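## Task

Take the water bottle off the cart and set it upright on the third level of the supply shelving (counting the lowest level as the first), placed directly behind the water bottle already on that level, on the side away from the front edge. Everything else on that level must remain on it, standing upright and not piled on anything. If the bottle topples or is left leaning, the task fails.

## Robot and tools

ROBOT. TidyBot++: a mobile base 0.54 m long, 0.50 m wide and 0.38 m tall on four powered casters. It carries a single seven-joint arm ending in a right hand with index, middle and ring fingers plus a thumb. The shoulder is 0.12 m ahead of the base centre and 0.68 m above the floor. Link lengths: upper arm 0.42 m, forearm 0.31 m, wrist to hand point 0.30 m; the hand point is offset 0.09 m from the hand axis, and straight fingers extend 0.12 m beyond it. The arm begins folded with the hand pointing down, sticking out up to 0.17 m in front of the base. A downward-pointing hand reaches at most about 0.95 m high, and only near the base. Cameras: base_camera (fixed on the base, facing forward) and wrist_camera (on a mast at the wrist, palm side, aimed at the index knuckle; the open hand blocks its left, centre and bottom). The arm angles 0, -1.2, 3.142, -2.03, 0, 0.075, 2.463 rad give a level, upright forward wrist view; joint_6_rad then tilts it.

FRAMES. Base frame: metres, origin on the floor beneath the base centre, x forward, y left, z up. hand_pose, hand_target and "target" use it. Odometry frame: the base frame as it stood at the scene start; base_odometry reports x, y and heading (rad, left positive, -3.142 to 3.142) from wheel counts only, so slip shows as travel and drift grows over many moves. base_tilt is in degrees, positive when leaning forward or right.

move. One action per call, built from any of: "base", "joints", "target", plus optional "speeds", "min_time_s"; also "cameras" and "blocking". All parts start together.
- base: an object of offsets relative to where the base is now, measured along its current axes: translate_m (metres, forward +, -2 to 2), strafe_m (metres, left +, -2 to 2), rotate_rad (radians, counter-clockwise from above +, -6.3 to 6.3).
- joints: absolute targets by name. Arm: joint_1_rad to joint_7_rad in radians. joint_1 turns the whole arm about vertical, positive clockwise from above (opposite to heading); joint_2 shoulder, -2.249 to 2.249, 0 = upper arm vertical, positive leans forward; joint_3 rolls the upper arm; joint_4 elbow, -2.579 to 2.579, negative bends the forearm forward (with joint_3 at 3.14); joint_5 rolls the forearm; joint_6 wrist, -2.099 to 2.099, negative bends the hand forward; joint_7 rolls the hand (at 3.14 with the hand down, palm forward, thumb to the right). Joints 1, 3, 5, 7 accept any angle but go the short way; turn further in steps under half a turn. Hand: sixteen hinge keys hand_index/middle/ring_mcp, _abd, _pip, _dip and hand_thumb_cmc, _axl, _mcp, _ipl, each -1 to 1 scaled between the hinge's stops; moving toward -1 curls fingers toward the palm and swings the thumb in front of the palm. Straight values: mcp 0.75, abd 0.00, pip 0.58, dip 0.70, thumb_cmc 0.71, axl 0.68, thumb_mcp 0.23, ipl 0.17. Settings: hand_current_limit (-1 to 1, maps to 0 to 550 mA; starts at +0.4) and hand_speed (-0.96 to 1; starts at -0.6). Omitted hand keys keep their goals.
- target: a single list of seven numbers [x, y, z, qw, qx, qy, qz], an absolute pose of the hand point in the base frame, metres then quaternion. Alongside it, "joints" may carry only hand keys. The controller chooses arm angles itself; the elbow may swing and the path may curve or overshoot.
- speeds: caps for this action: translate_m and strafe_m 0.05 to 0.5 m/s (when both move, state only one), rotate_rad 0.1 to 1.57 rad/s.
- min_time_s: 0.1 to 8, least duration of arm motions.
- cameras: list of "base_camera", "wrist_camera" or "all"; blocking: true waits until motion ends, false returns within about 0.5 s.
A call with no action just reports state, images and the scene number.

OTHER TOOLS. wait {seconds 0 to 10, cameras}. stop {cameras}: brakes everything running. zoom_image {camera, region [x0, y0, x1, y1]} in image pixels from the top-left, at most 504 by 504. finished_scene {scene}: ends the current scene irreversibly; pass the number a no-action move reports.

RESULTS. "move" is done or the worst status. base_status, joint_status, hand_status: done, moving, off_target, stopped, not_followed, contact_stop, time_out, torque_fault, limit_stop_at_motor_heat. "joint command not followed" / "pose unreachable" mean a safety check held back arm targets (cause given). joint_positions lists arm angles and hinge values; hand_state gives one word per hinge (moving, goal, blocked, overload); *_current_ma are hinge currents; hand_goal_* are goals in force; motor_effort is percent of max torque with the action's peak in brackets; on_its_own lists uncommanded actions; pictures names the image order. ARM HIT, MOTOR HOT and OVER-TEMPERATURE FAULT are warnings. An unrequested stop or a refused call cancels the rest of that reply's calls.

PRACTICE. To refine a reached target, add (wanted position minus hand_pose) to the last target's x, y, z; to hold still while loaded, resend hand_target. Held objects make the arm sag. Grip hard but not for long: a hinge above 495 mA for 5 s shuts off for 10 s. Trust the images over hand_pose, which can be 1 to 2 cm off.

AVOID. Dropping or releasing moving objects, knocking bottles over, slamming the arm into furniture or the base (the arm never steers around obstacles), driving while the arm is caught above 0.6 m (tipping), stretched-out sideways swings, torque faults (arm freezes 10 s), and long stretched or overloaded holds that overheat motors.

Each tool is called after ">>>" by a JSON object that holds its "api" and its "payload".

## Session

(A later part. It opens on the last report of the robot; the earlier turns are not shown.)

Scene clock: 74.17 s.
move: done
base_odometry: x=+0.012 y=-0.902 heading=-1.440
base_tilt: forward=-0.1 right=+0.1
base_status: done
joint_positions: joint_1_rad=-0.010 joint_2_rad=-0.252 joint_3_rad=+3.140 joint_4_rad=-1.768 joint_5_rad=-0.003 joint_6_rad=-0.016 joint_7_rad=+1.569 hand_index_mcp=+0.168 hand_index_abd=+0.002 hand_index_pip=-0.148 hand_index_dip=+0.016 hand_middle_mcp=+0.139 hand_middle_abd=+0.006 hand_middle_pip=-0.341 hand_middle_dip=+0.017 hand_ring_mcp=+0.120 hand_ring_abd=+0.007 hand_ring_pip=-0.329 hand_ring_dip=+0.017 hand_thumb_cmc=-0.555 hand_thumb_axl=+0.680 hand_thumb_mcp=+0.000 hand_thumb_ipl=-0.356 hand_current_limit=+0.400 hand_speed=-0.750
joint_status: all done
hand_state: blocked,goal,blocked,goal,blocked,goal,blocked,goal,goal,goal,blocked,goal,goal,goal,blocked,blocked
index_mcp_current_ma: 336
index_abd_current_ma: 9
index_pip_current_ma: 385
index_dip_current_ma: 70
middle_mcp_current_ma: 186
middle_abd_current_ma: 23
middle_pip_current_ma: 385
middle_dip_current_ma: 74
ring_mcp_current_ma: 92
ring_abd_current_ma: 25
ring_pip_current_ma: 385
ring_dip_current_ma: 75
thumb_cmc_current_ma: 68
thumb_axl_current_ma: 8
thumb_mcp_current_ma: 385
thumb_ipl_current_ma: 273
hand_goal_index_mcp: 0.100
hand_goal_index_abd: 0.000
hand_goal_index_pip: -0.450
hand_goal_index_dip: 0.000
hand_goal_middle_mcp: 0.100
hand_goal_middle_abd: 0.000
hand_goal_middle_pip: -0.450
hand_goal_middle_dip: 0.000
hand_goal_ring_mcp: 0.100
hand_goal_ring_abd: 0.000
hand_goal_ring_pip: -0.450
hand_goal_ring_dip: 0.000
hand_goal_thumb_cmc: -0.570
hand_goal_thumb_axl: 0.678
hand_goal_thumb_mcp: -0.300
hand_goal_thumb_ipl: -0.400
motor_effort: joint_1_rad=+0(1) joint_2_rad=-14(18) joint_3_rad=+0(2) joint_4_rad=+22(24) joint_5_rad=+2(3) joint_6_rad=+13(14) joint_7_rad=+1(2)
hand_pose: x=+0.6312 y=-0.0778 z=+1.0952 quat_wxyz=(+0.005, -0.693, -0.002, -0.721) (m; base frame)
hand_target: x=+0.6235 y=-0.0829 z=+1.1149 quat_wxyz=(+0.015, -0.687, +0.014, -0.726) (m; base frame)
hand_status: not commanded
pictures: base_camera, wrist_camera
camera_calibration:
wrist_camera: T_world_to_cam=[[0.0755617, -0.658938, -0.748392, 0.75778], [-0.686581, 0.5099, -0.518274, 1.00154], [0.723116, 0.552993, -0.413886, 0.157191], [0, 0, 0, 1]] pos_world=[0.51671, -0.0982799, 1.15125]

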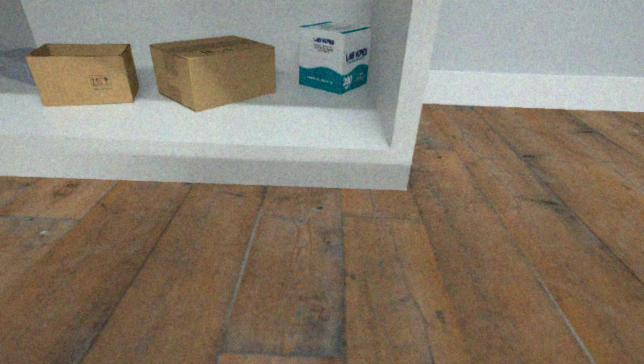

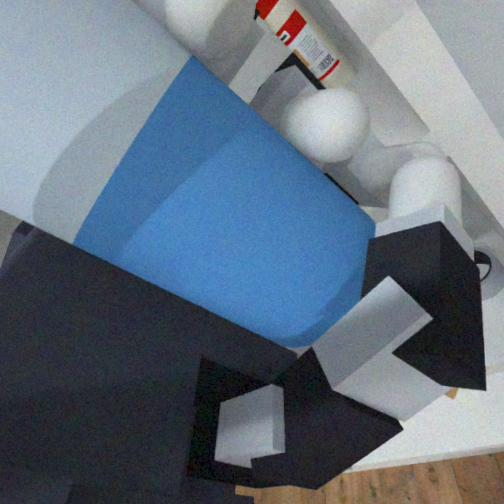

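>>> {"api": "move", "payload": {"base": {"translate_m":0.215}, "speeds": {"translate_m":0.15}, "joints": {"joint_6_rad":-0.10}, "cameras": ["all"]}}

Scene clock: 76.70 s.
move: done
base_odometry: x=+0.039 y=-1.115 heading=-1.441
base_tilt: forward=-0.1 right=+0.1
base_status: done
joint_positions: joint_1_rad=-0.010 joint_2_rad=-0.251 joint_3_rad=+3.140 joint_4_rad=-1.766 joint_5_rad=-0.003 joint_6_rad=-0.060 joint_7_rad=+1.569 hand_index_mcp=+0.168 hand_index_abd=+0.003 hand_index_pip=-0.148 hand_index_dip=+0.016 hand_middle_mcp=+0.139 hand_middle_abd=+0.006 hand_middle_pip=-0.341 hand_middle_dip=+0.017 hand_ring_mcp=+0.120 hand_ring_abd=+0.007 hand_ring_pip=-0.329 hand_ring_dip=+0.017 hand_thumb_cmc=-0.555 hand_thumb_axl=+0.680 hand_thumb_mcp=+0.000 hand_thumb_ipl=-0.356 hand_current_limit=+0.400 hand_speed=-0.750
joint_status: all done
hand_state: blocked,goal,blocked,goal,blocked,goal,blocked,goal,goal,goal,blocked,goal,goal,goal,blocked,blocked
index_mcp_current_ma: 336
index_abd_current_ma: 9
index_pip_current_ma: 385
index_dip_current_ma: 70
middle_mcp_current_ma: 186
middle_abd_current_ma: 23
middle_pip_current_ma: 385
middle_dip_current_ma: 74
ring_mcp_current_ma: 92
ring_abd_current_ma: 26
ring_pip_current_ma: 385
ring_dip_current_ma: 75
thumb_cmc_current_ma: 67
thumb_axl_current_ma: 8
thumb_mcp_current_ma: 385
thumb_ipl_current_ma: 273
hand_goal_index_mcp: 0.100
hand_goal_index_abd: 0.000
hand_goal_index_pip: -0.450
hand_goal_index_dip: 0.000
hand_goal_middle_mcp: 0.100
hand_goal_middle_abd: 0.000
hand_goal_middle_pip: -0.450
hand_goal_middle_dip: 0.000
hand_goal_ring_mcp: 0.100
hand_goal_ring_abd: 0.000
hand_goal_ring_pip: -0.450
hand_goal_ring_dip: 0.000
hand_goal_thumb_cmc: -0.570
hand_goal_thumb_axl: 0.678
hand_goal_thumb_mcp: -0.300
hand_goal_thumb_ipl: -0.400
motor_effort: joint_1_rad=+0(2) joint_2_rad=-14(17) joint_3_rad=+0(2) joint_4_rad=+22(24) joint_5_rad=+3(3) joint_6_rad=+13(14) joint_7_rad=+1(2)
hand_pose: x=+0.6304 y=-0.0778 z=+1.0826 quat_wxyz=(+0.005, -0.709, -0.002, -0.706) (m; base frame)
hand_target: x=+0.6229 y=-0.0829 z=+1.1028 quat_wxyz=(+0.014, -0.701, +0.014, -0.713) (m; base frame)
hand_status: not commanded
pictures: base_camera, wrist_camera
camera_calibration:
wrist_camera: T_world_to_cam=[[0.0430687, -0.659099, -0.750822, 0.771544], [-0.708441, 0.509756, -0.48812, 0.975668], [0.704455, 0.552936, -0.444978, 0.197947], [0, 0, 0, 1]] pos_world=[0.518529, -0.09828, 1.14362]

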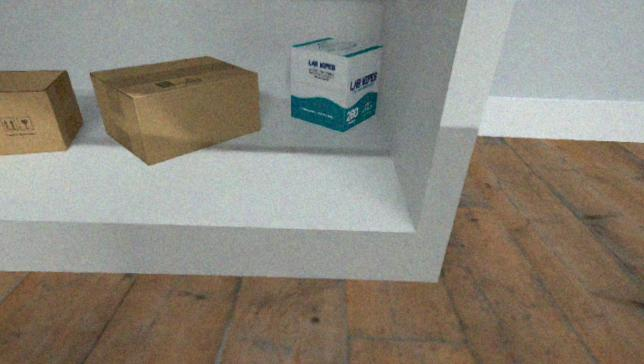

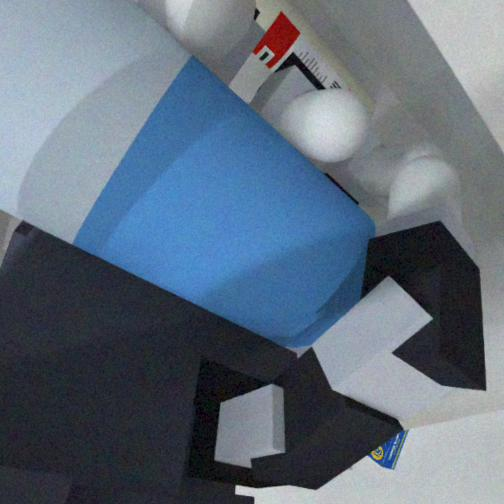

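>>> {"api": "move", "payload": {"joints": {"joint_4_rad":-1.84,"joint_6_rad":0.02}, "min_time_s": 2, "cameras": ["wrist_camera"]}}

Scene clock: 79.23 s.
move: done
base_odometry: x=+0.039 y=-1.115 heading=-1.441
base_tilt: forward=-0.1 right=+0.1
base_status: not commanded
joint_positions: joint_1_rad=-0.010 joint_2_rad=-0.251 joint_3_rad=+3.140 joint_4_rad=-1.836 joint_5_rad=-0.003 joint_6_rad=-0.046 joint_7_rad=+1.569 hand_index_mcp=+0.168 hand_index_abd=+0.003 hand_index_pip=-0.148 hand_index_dip=+0.016 hand_middle_mcp=+0.139 hand_middle_abd=+0.006 hand_middle_pip=-0.342 hand_middle_dip=+0.017 hand_ring_mcp=+0.120 hand_ring_abd=+0.007 hand_ring_pip=-0.329 hand_ring_dip=+0.018 hand_thumb_cmc=-0.555 hand_thumb_axl=+0.680 hand_thumb_mcp=+0.000 hand_thumb_ipl=-0.356 hand_current_limit=+0.400 hand_speed=-0.750
joint_status: all done
hand_state: blocked,goal,blocked,goal,blocked,goal,blocked,goal,goal,goal,blocked,goal,goal,goal,blocked,blocked
index_mcp_current_ma: 336
index_abd_current_ma: 9
index_pip_current_ma: 385
index_dip_current_ma: 70
middle_mcp_current_ma: 186
middle_abd_current_ma: 23
middle_pip_current_ma: 385
middle_dip_current_ma: 74
ring_mcp_current_ma: 92
ring_abd_current_ma: 26
ring_pip_current_ma: 385
ring_dip_current_ma: 77
thumb_cmc_current_ma: 67
thumb_axl_current_ma: 9
thumb_mcp_current_ma: 385
thumb_ipl_current_ma: 273
hand_goal_index_mcp: 0.100
hand_goal_index_abd: 0.000
hand_goal_index_pip: -0.450
hand_goal_index_dip: 0.000
hand_goal_middle_mcp: 0.100
hand_goal_middle_abd: 0.000
hand_goal_middle_pip: -0.450
hand_goal_middle_dip: 0.000
hand_goal_ring_mcp: 0.100
hand_goal_ring_abd: 0.000
hand_goal_ring_pip: -0.450
hand_goal_ring_dip: 0.000
hand_goal_thumb_cmc: -0.570
hand_goal_thumb_axl: 0.678
hand_goal_thumb_mcp: -0.300
hand_goal_thumb_ipl: -0.400
motor_effort: joint_1_rad=+1(1) joint_2_rad=-12(14) joint_3_rad=+0(1) joint_4_rad=+20(23) joint_5_rad=+2(3) joint_6_rad=+11(14) joint_7_rad=+1(2)
hand_pose: x=+0.6291 y=-0.0778 z=+1.0442 quat_wxyz=(+0.005, -0.728, -0.002, -0.686) (m; base frame)
hand_target: x=+0.6250 y=-0.0829 z=+1.0652 quat_wxyz=(+0.014, -0.701, +0.014, -0.713) (m; base frame)
hand_status: not commanded
pictures: wrist_camera
camera_calibration:
wrist_camera: T_world_to_cam=[[0.00177459, -0.659545, -0.751663, 0.769525], [-0.734136, 0.509522, -0.448812, 0.931083], [0.679001, 0.552619, -0.483291, 0.237796], [0, 0, 0, 1]] pos_world=[0.520712, -0.0982816, 1.11123]

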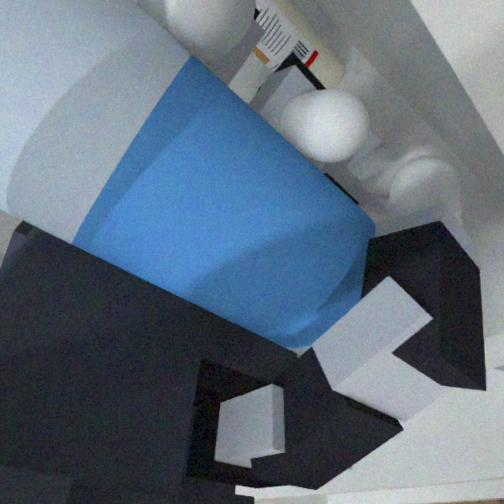

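>>> {"api": "move", "payload": {"joints": {"joint_4_rad":-1.89,"joint_6_rad":0.095}, "min_time_s": 1.5, "cameras": []}}

Scene clock: 81.20 s.
move: done
base_odometry: x=+0.039 y=-1.115 heading=-1.441
base_tilt: forward=-0.1 right=+0.1
base_status: not commanded
joint_positions: joint_1_rad=-0.010 joint_2_rad=-0.251 joint_3_rad=+3.140 joint_4_rad=-1.875 joint_5_rad=-0.003 joint_6_rad=+0.034 joint_7_rad=+1.569 hand_index_mcp=+0.168 hand_index_abd=+0.003 hand_index_pip=-0.148 hand_index_dip=+0.016 hand_middle_mcp=+0.137 hand_middle_abd=+0.006 hand_middle_pip=-0.342 hand_middle_dip=+0.019 hand_ring_mcp=+0.120 hand_ring_abd=+0.007 hand_ring_pip=-0.329 hand_ring_dip=+0.018 hand_thumb_cmc=-0.555 hand_thumb_axl=+0.680 hand_thumb_mcp=+0.000 hand_thumb_ipl=-0.356 hand_current_limit=+0.400 hand_speed=-0.750
joint_status: all done
hand_state: blocked,goal,blocked,goal,blocked,goal,blocked,goal,goal,goal,blocked,goal,goal,goal,blocked,blocked
index_mcp_current_ma: 336
index_abd_current_ma: 9
index_pip_current_ma: 385
index_dip_current_ma: 70
middle_mcp_current_ma: 177
middle_abd_current_ma: 23
middle_pip_current_ma: 385
middle_dip_current_ma: 82
ring_mcp_current_ma: 92
ring_abd_current_ma: 26
ring_pip_current_ma: 385
ring_dip_current_ma: 77
thumb_cmc_current_ma: 67
thumb_axl_current_ma: 9
thumb_mcp_current_ma: 385
thumb_ipl_current_ma: 273
hand_goal_index_mcp: 0.100
hand_goal_index_abd: 0.000
hand_goal_index_pip: -0.450
hand_goal_index_dip: 0.000
hand_goal_middle_mcp: 0.100
hand_goal_middle_abd: 0.000
hand_goal_middle_pip: -0.450
hand_goal_middle_dip: 0.000
hand_goal_ring_mcp: 0.100
hand_goal_ring_abd: 0.000
hand_goal_ring_pip: -0.450
hand_goal_ring_dip: 0.000
hand_goal_thumb_cmc: -0.570
hand_goal_thumb_axl: 0.678
hand_goal_thumb_mcp: -0.300
hand_goal_thumb_ipl: -0.400
motor_effort: joint_1_rad=+1(1) joint_2_rad=-10(12) joint_3_rad=+1(1) joint_4_rad=+18(21) joint_5_rad=+1(2) joint_6_rad=+10(12) joint_7_rad=+0(1)
hand_pose: x=+0.6301 y=-0.0779 z=+1.0444 quat_wxyz=(+0.005, -0.713, -0.002, -0.701) (m; base frame)
hand_target: x=+0.6249 y=-0.0829 z=+1.0570 quat_wxyz=(+0.015, -0.692, +0.014, -0.721) (m; base frame)
hand_status: not commanded
pictures: none
No camera images: "cameras" was empty.

>>> {"api": "move", "payload": {"joints": {"hand_index_mcp":0.75,"hand_middle_mcp":0.75,"hand_ring_mcp":0.75,"hand_index_pip":0.58,"hand_middle_pip":0.58,"hand_ring_pip":0.58,"hand_index_dip":0.7,"hand_middle_dip":0.7,"hand_ring_dip":0.7,"hand_thumb_mcp":0.35,"hand_thumb_ipl":0.17}, "cameras": ["wrist_camera"]}}

Scene clock: 83.00 s.
move: off_target
base_odometry: x=+0.039 y=-1.115 heading=-1.441
base_tilt: forward=-0.2 right=+0.1
base_status: not commanded
joint_positions: joint_1_rad=-0.010 joint_2_rad=-0.251 joint_3_rad=+3.130 joint_4_rad=-1.875 joint_5_rad=-0.003 joint_6_rad=+0.039 joint_7_rad=+1.569 hand_index_mcp=+0.748 hand_index_abd=+0.003 hand_index_pip=+0.577 hand_index_dip=+0.697 hand_middle_mcp=+0.748 hand_middle_abd=+0.006 hand_middle_pip=+0.577 hand_middle_dip=+0.697 hand_ring_mcp=+0.748 hand_ring_abd=+0.007 hand_ring_pip=+0.577 hand_ring_dip=+0.697 hand_thumb_cmc=-0.555 hand_thumb_axl=+0.681 hand_thumb_mcp=+0.034 hand_thumb_ipl=-0.216 hand_current_limit=+0.400 hand_speed=-0.750
joint_status: hand_thumb_mcp off_target (ended at +0.034, target +0.350); hand_thumb_ipl off_target (ended at -0.216, target +0.170); the others done
hand_state: goal,goal,goal,goal,goal,goal,goal,goal,goal,goal,goal,goal,goal,goal,blocked,blocked
index_mcp_current_ma: -10
index_abd_current_ma: 9
index_pip_current_ma: -13
index_dip_current_ma: -11
middle_mcp_current_ma: -10
middle_abd_current_ma: 23
middle_pip_current_ma: -12
middle_dip_current_ma: -10
ring_mcp_current_ma: -9
ring_abd_current_ma: 26
ring_pip_current_ma: -13
ring_dip_current_ma: -12
thumb_cmc_current_ma: 67
thumb_axl_current_ma: 13
thumb_mcp_current_ma: -385
thumb_ipl_current_ma: -385
hand_goal_index_mcp: 0.750
hand_goal_index_abd: 0.000
hand_goal_index_pip: 0.580
hand_goal_index_dip: 0.700
hand_goal_middle_mcp: 0.750
hand_goal_middle_abd: 0.000
hand_goal_middle_pip: 0.580
hand_goal_middle_dip: 0.700
hand_goal_ring_mcp: 0.750
hand_goal_ring_abd: 0.000
hand_goal_ring_pip: 0.580
hand_goal_ring_dip: 0.700
hand_goal_thumb_cmc: -0.570
hand_goal_thumb_axl: 0.678
hand_goal_thumb_mcp: 0.350
hand_goal_thumb_ipl: 0.170
motor_effort: joint_1_rad=+4(4) joint_2_rad=-12(12) joint_3_rad=+4(4) joint_4_rad=+18(18) joint_5_rad=+1(2) joint_6_rad=+9(10) joint_7_rad=+0(1)
hand_pose: x=+0.6308 y=-0.0718 z=+1.0458 quat_wxyz=(+0.008, -0.712, -0.007, -0.702) (m; base frame)
hand_target: x=+0.6249 y=-0.0829 z=+1.0570 quat_wxyz=(+0.015, -0.692, +0.014, -0.721) (m; base frame)
hand_status: not commanded
pictures: wrist_camera
camera_calibration:
wrist_camera: T_world_to_cam=[[0.0423831, -0.660449, -0.749673, 0.746923], [-0.717946, 0.501683, -0.482564, 0.954538], [0.694808, 0.558677, -0.452904, 0.192712], [0, 0, 0, 1]] pos_world=[0.519752, -0.0932343, 1.10785]

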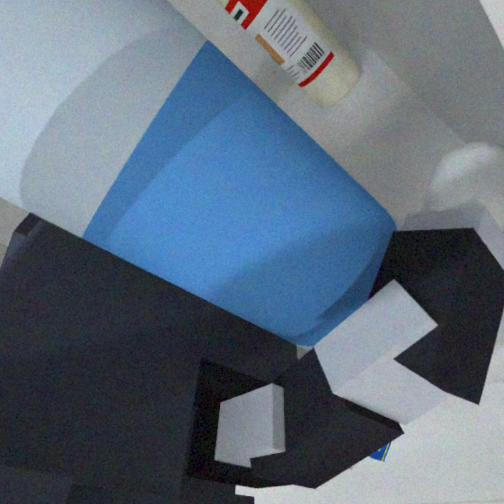

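>>> {"api": "move", "payload": {"joints": {"hand_thumb_mcp":0.02,"hand_thumb_ipl":-0.2}, "cameras": ["wrist_camera"]}}

>>> {"api": "zoom_image", "payload": {"camera": "wrist_camera", "region": [300, 100, 504, 304]}}

Scene clock: 84.10 s.
move: done
base_odometry: x=+0.039 y=-1.115 heading=-1.441
base_tilt: forward=-0.2 right=+0.1
base_status: not commanded
joint_positions: joint_1_rad=-0.010 joint_2_rad=-0.251 joint_3_rad=+3.131 joint_4_rad=-1.875 joint_5_rad=-0.003 joint_6_rad=+0.039 joint_7_rad=+1.569 hand_index_mcp=+0.748 hand_index_abd=+0.003 hand_index_pip=+0.577 hand_index_dip=+0.697 hand_middle_mcp=+0.748 hand_middle_abd=+0.006 hand_middle_pip=+0.577 hand_middle_dip=+0.697 hand_ring_mcp=+0.748 hand_ring_abd=+0.007 hand_ring_pip=+0.577 hand_ring_dip=+0.697 hand_thumb_cmc=-0.555 hand_thumb_axl=+0.681 hand_thumb_mcp=+0.018 hand_thumb_ipl=-0.211 hand_current_limit=+0.400 hand_speed=-0.750
joint_status: all done
hand_state: goal,goal,goal,goal,goal,goal,goal,goal,goal,goal,goal,goal,goal,goal,goal,goal
index_mcp_current_ma: -10
index_abd_current_ma: 9
index_pip_current_ma: -12
index_dip_current_ma: -11
middle_mcp_current_ma: -10
middle_abd_current_ma: 23
middle_pip_current_ma: -12
middle_dip_current_ma: -10
ring_mcp_current_ma: -9
ring_abd_current_ma: 26
ring_pip_current_ma: -13
ring_dip_current_ma: -12
thumb_cmc_current_ma: 67
thumb_axl_current_ma: 13
thumb_mcp_current_ma: -13
thumb_ipl_current_ma: -65
hand_goal_index_mcp: 0.750
hand_goal_index_abd: 0.000
hand_goal_index_pip: 0.580
hand_goal_index_dip: 0.700
hand_goal_middle_mcp: 0.750
hand_goal_middle_abd: 0.000
hand_goal_middle_pip: 0.580
hand_goal_middle_dip: 0.700
hand_goal_ring_mcp: 0.750
hand_goal_ring_abd: 0.000
hand_goal_ring_pip: 0.580
hand_goal_ring_dip: 0.700
hand_goal_thumb_cmc: -0.570
hand_goal_thumb_axl: 0.678
hand_goal_thumb_mcp: 0.020
hand_goal_thumb_ipl: -0.200
motor_effort: joint_1_rad=+2(4) joint_2_rad=-10(12) joint_3_rad=+3(4) joint_4_rad=+18(18) joint_5_rad=+1(2) joint_6_rad=+10(10) joint_7_rad=+0(1)
hand_pose: x=+0.6308 y=-0.0723 z=+1.0457 quat_wxyz=(+0.008, -0.712, -0.006, -0.702) (m; base frame)
hand_target: x=+0.6249 y=-0.0829 z=+1.0570 quat_wxyz=(+0.015, -0.692, +0.014, -0.721) (m; base frame)
hand_status: not commanded
pictures: wrist_camera
camera_calibration:
wrist_camera: T_world_to_cam=[[0.0418196, -0.660344, -0.749798, 0.747103], [-0.717562, 0.502351, -0.48244, 0.954398], [0.695238, 0.558202, -0.452829, 0.192653], [0, 0, 0, 1]] pos_world=[0.519657, -0.0936381, 1.10785]

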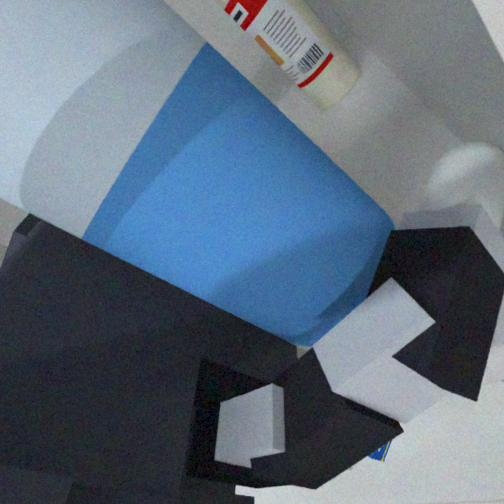

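Scaled by 2.471.

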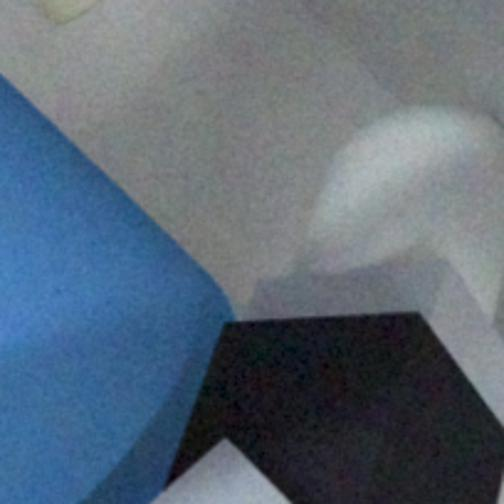

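>>> {"api": "move", "payload": {"base": {"strafe_m":0.008}, "speeds": {"strafe_m":0.1}, "cameras": []}}

>>> {"api": "move", "payload": {"base": {"translate_m":-0.25}, "speeds": {"translate_m":0.15}, "cameras": ["all"]}}

Scene clock: 84.90 s.
move: done
base_odometry: x=+0.047 y=-1.114 heading=-1.441
base_tilt: forward=-0.1 right=+0.1
base_status: done
joint_positions: joint_1_rad=-0.009 joint_2_rad=-0.251 joint_3_rad=+3.136 joint_4_rad=-1.875 joint_5_rad=-0.003 joint_6_rad=+0.040 joint_7_rad=+1.569 hand_index_mcp=+0.748 hand_index_abd=+0.003 hand_index_pip=+0.577 hand_index_dip=+0.697 hand_middle_mcp=+0.748 hand_middle_abd=+0.006 hand_middle_pip=+0.577 hand_middle_dip=+0.698 hand_ring_mcp=+0.748 hand_ring_abd=+0.007 hand_ring_pip=+0.577 hand_ring_dip=+0.697 hand_thumb_cmc=-0.555 hand_thumb_axl=+0.681 hand_thumb_mcp=+0.018 hand_thumb_ipl=-0.202 hand_current_limit=+0.400 hand_speed=-0.750
joint_status: not commanded
hand_state: goal,goal,goal,goal,goal,goal,goal,goal,goal,goal,goal,goal,goal,goal,goal,goal
index_mcp_current_ma: -7
index_abd_current_ma: 9
index_pip_current_ma: -11
index_dip_current_ma: -11
middle_mcp_current_ma: -7
middle_abd_current_ma: 23
middle_pip_current_ma: -11
middle_dip_current_ma: -10
ring_mcp_current_ma: -6
ring_abd_current_ma: 26
ring_pip_current_ma: -12
ring_dip_current_ma: -12
thumb_cmc_current_ma: 67
thumb_axl_current_ma: 13
thumb_mcp_current_ma: -10
thumb_ipl_current_ma: -10
hand_goal_index_mcp: 0.750
hand_goal_index_abd: 0.000
hand_goal_index_pip: 0.580
hand_goal_index_dip: 0.700
hand_goal_middle_mcp: 0.750
hand_goal_middle_abd: 0.000
hand_goal_middle_pip: 0.580
hand_goal_middle_dip: 0.700
hand_goal_ring_mcp: 0.750
hand_goal_ring_abd: 0.000
hand_goal_ring_pip: 0.580
hand_goal_ring_dip: 0.700
hand_goal_thumb_cmc: -0.570
hand_goal_thumb_axl: 0.678
hand_goal_thumb_mcp: 0.020
hand_goal_thumb_ipl: -0.200
motor_effort: joint_1_rad=+0(3) joint_2_rad=-11(12) joint_3_rad=+0(3) joint_4_rad=+18(18) joint_5_rad=+1(2) joint_6_rad=+9(10) joint_7_rad=+0(1)
hand_pose: x=+0.6305 y=-0.0754 z=+1.0460 quat_wxyz=(+0.006, -0.712, -0.004, -0.703) (m; base frame)
hand_target: x=+0.6249 y=-0.0829 z=+1.0570 quat_wxyz=(+0.015, -0.692, +0.014, -0.721) (m; base frame)
hand_status: not commanded
pictures: none
No camera images: "cameras" was empty.

Scene clock: 87.23 s.
move: done
base_odometry: x=+0.015 y=-0.866 heading=-1.441
base_tilt: forward=-0.2 right=+0.1
base_status: done
joint_positions: joint_1_rad=-0.009 joint_2_rad=-0.253 joint_3_rad=+3.136 joint_4_rad=-1.875 joint_5_rad=-0.003 joint_6_rad=+0.042 joint_7_rad=+1.569 hand_index_mcp=+0.749 hand_index_abd=+0.003 hand_index_pip=+0.577 hand_index_dip=+0.697 hand_middle_mcp=+0.749 hand_middle_abd=+0.006 hand_middle_pip=+0.577 hand_middle_dip=+0.698 hand_ring_mcp=+0.749 hand_ring_abd=+0.007 hand_ring_pip=+0.577 hand_ring_dip=+0.697 hand_thumb_cmc=-0.555 hand_thumb_axl=+0.681 hand_thumb_mcp=+0.018 hand_thumb_ipl=-0.202 hand_current_limit=+0.400 hand_speed=-0.750
joint_status: not commanded
hand_state: goal,goal,goal,goal,goal,goal,goal,goal,goal,goal,goal,goal,goal,goal,goal,goal
index_mcp_current_ma: -6
index_abd_current_ma: 9
index_pip_current_ma: -11
index_dip_current_ma: -11
middle_mcp_current_ma: -6
middle_abd_current_ma: 23
middle_pip_current_ma: -10
middle_dip_current_ma: -10
ring_mcp_current_ma: -6
ring_abd_current_ma: 26
ring_pip_current_ma: -12
ring_dip_current_ma: -12
thumb_cmc_current_ma: 67
thumb_axl_current_ma: 13
thumb_mcp_current_ma: -10
thumb_ipl_current_ma: -10
hand_goal_index_mcp: 0.750
hand_goal_index_abd: 0.000
hand_goal_index_pip: 0.580
hand_goal_index_dip: 0.700
hand_goal_middle_mcp: 0.750
hand_goal_middle_abd: 0.000
hand_goal_middle_pip: 0.580
hand_goal_middle_dip: 0.700
hand_goal_ring_mcp: 0.750
hand_goal_ring_abd: 0.000
hand_goal_ring_pip: 0.580
hand_goal_ring_dip: 0.700
hand_goal_thumb_cmc: -0.570
hand_goal_thumb_axl: 0.678
hand_goal_thumb_mcp: 0.020
hand_goal_thumb_ipl: -0.200
motor_effort: joint_1_rad=+1(1) joint_2_rad=-11(16) joint_3_rad=+0(1) joint_4_rad=+18(19) joint_5_rad=+1(1) joint_6_rad=+9(10) joint_7_rad=+0(0)
hand_pose: x=+0.6301 y=-0.0756 z=+1.0468 quat_wxyz=(+0.006, -0.711, -0.004, -0.703) (m; base frame)
hand_target: x=+0.6249 y=-0.0829 z=+1.0570 quat_wxyz=(+0.015, -0.692, +0.014, -0.721) (m; base frame)
hand_status: not commanded
pictures: base_camera, wrist_camera
camera_calibration:
wrist_camera: T_world_to_cam=[[0.0408053, -0.659468, -0.750625, 0.747278], [-0.712998, 0.507078, -0.484257, 0.955465], [0.699977, 0.554954, -0.449508, 0.188798], [0, 0, 0, 1]] pos_world=[0.518597, -0.0964642, 1.10848]

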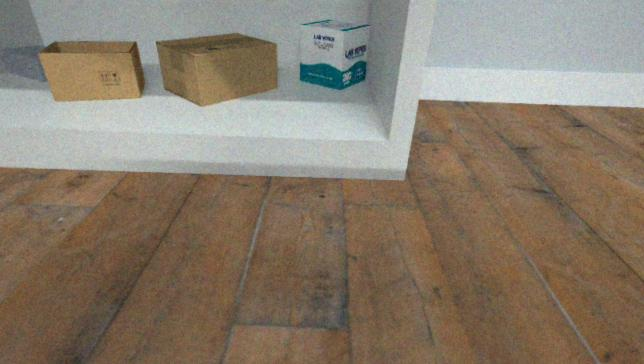

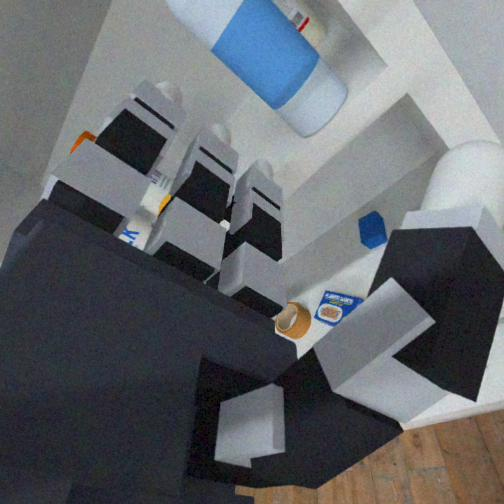

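>>> {"api": "move", "payload": {"base": {"strafe_m":0.10}, "cameras": ["wrist_camera"]}}

>>> {"api": "move", "payload": {"base": {"translate_m":0.18}, "speeds": {"translate_m":0.2}, "cameras": ["wrist_camera"]}}

>>> {"api": "move", "payload": {"base": {"strafe_m":0.069}, "speeds": {"strafe_m":0.06}, "cameras": ["wrist_camera"]}}

Scene clock: 88.93 s.
move: done
base_odometry: x=+0.114 y=-0.853 heading=-1.441
base_tilt: forward=-0.1 right=+0.1
base_status: done
joint_positions: joint_1_rad=-0.009 joint_2_rad=-0.253 joint_3_rad=+3.137 joint_4_rad=-1.875 joint_5_rad=-0.003 joint_6_rad=+0.043 joint_7_rad=+1.569 hand_index_mcp=+0.749 hand_index_abd=+0.003 hand_index_pip=+0.577 hand_index_dip=+0.697 hand_middle_mcp=+0.749 hand_middle_abd=+0.006 hand_middle_pip=+0.577 hand_middle_dip=+0.698 hand_ring_mcp=+0.749 hand_ring_abd=+0.007 hand_ring_pip=+0.577 hand_ring_dip=+0.697 hand_thumb_cmc=-0.555 hand_thumb_axl=+0.681 hand_thumb_mcp=+0.018 hand_thumb_ipl=-0.202 hand_current_limit=+0.400 hand_speed=-0.750
joint_status: not commanded
hand_state: goal,goal,goal,goal,goal,goal,goal,goal,goal,goal,goal,goal,goal,goal,goal,goal
index_mcp_current_ma: -5
index_abd_current_ma: 9
index_pip_current_ma: -11
index_dip_current_ma: -11
middle_mcp_current_ma: -5
middle_abd_current_ma: 23
middle_pip_current_ma: -10
middle_dip_current_ma: -10
ring_mcp_current_ma: -5
ring_abd_current_ma: 26
ring_pip_current_ma: -11
ring_dip_current_ma: -12
thumb_cmc_current_ma: 67
thumb_axl_current_ma: 13
thumb_mcp_current_ma: -9
thumb_ipl_current_ma: -10
hand_goal_index_mcp: 0.750
hand_goal_index_abd: 0.000
hand_goal_index_pip: 0.580
hand_goal_index_dip: 0.700
hand_goal_middle_mcp: 0.750
hand_goal_middle_abd: 0.000
hand_goal_middle_pip: 0.580
hand_goal_middle_dip: 0.700
hand_goal_ring_mcp: 0.750
hand_goal_ring_abd: 0.000
hand_goal_ring_pip: 0.580
hand_goal_ring_dip: 0.700
hand_goal_thumb_cmc: -0.570
hand_goal_thumb_axl: 0.678
hand_goal_thumb_mcp: 0.020
hand_goal_thumb_ipl: -0.200
motor_effort: joint_1_rad=+0(2) joint_2_rad=-11(12) joint_3_rad=+0(3) joint_4_rad=+18(18) joint_5_rad=+1(2) joint_6_rad=+9(10) joint_7_rad=+0(0)
hand_pose: x=+0.6301 y=-0.0761 z=+1.0470 quat_wxyz=(+0.006, -0.710, -0.004, -0.704) (m; base frame)
hand_target: x=+0.6249 y=-0.0829 z=+1.0570 quat_wxyz=(+0.015, -0.692, +0.014, -0.721) (m; base frame)
hand_status: not commanded
pictures: wrist_camera
camera_calibration:
wrist_camera: T_world_to_cam=[[0.040971, -0.659418, -0.750659, 0.747051], [-0.7123, 0.507578, -0.484761, 0.955897], [0.700679, 0.554555, -0.448908, 0.188068], [0, 0, 0, 1]] pos_world=[0.518503, -0.0968673, 1.10859]

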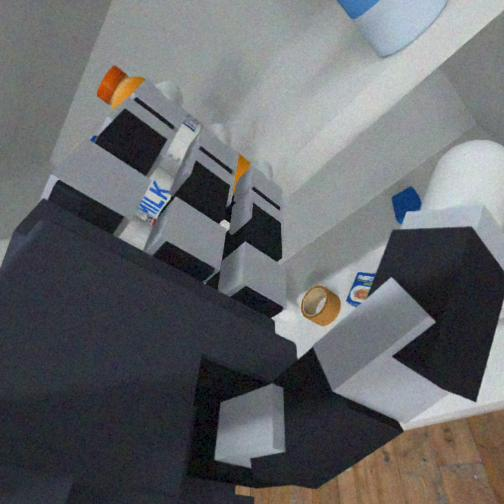

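Scene clock: 90.60 s.
move: done
base_odometry: x=+0.138 y=-1.031 heading=-1.440
base_tilt: forward=-0.1 right=+0.2
base_status: done
joint_positions: joint_1_rad=-0.009 joint_2_rad=-0.254 joint_3_rad=+3.137 joint_4_rad=-1.876 joint_5_rad=-0.003 joint_6_rad=+0.043 joint_7_rad=+1.569 hand_index_mcp=+0.749 hand_index_abd=+0.003 hand_index_pip=+0.577 hand_index_dip=+0.697 hand_middle_mcp=+0.749 hand_middle_abd=+0.006 hand_middle_pip=+0.577 hand_middle_dip=+0.698 hand_ring_mcp=+0.749 hand_ring_abd=+0.007 hand_ring_pip=+0.577 hand_ring_dip=+0.697 hand_thumb_cmc=-0.555 hand_thumb_axl=+0.681 hand_thumb_mcp=+0.018 hand_thumb_ipl=-0.202 hand_current_limit=+0.400 hand_speed=-0.750
joint_status: not commanded
hand_state: goal,goal,goal,goal,goal,goal,goal,goal,goal,goal,goal,goal,goal,goal,goal,goal
index_mcp_current_ma: -5
index_abd_current_ma: 9
index_pip_current_ma: -11
index_dip_current_ma: -11
middle_mcp_current_ma: -5
middle_abd_current_ma: 23
middle_pip_current_ma: -10
middle_dip_current_ma: -10
ring_mcp_current_ma: -4
ring_abd_current_ma: 26
ring_pip_current_ma: -11
ring_dip_current_ma: -12
thumb_cmc_current_ma: 67
thumb_axl_current_ma: 13
thumb_mcp_current_ma: -8
thumb_ipl_current_ma: -10
hand_goal_index_mcp: 0.750
hand_goal_index_abd: 0.000
hand_goal_index_pip: 0.580
hand_goal_index_dip: 0.700
hand_goal_middle_mcp: 0.750
hand_goal_middle_abd: 0.000
hand_goal_middle_pip: 0.580
hand_goal_middle_dip: 0.700
hand_goal_ring_mcp: 0.750
hand_goal_ring_abd: 0.000
hand_goal_ring_pip: 0.580
hand_goal_ring_dip: 0.700
hand_goal_thumb_cmc: -0.570
hand_goal_thumb_axl: 0.678
hand_goal_thumb_mcp: 0.020
hand_goal_thumb_ipl: -0.200
motor_effort: joint_1_rad=+1(1) joint_2_rad=-10(13) joint_3_rad=+0(1) joint_4_rad=+18(18) joint_5_rad=+1(1) joint_6_rad=+9(10) joint_7_rad=+0(0)
hand_pose: x=+0.6296 y=-0.0761 z=+1.0477 quat_wxyz=(+0.006, -0.710, -0.004, -0.704) (m; base frame)
hand_target: x=+0.6249 y=-0.0829 z=+1.0570 quat_wxyz=(+0.015, -0.692, +0.014, -0.721) (m; base frame)
hand_status: not commanded
pictures: wrist_camera
camera_calibration:
wrist_camera: T_world_to_cam=[[0.0422441, -0.659404, -0.750601, 0.746661], [-0.71145, 0.507609, -0.485976, 0.95658], [0.701466, 0.554545, -0.447689, 0.186909], [0, 0, 0, 1]] pos_world=[0.517906, -0.0968674, 1.109]

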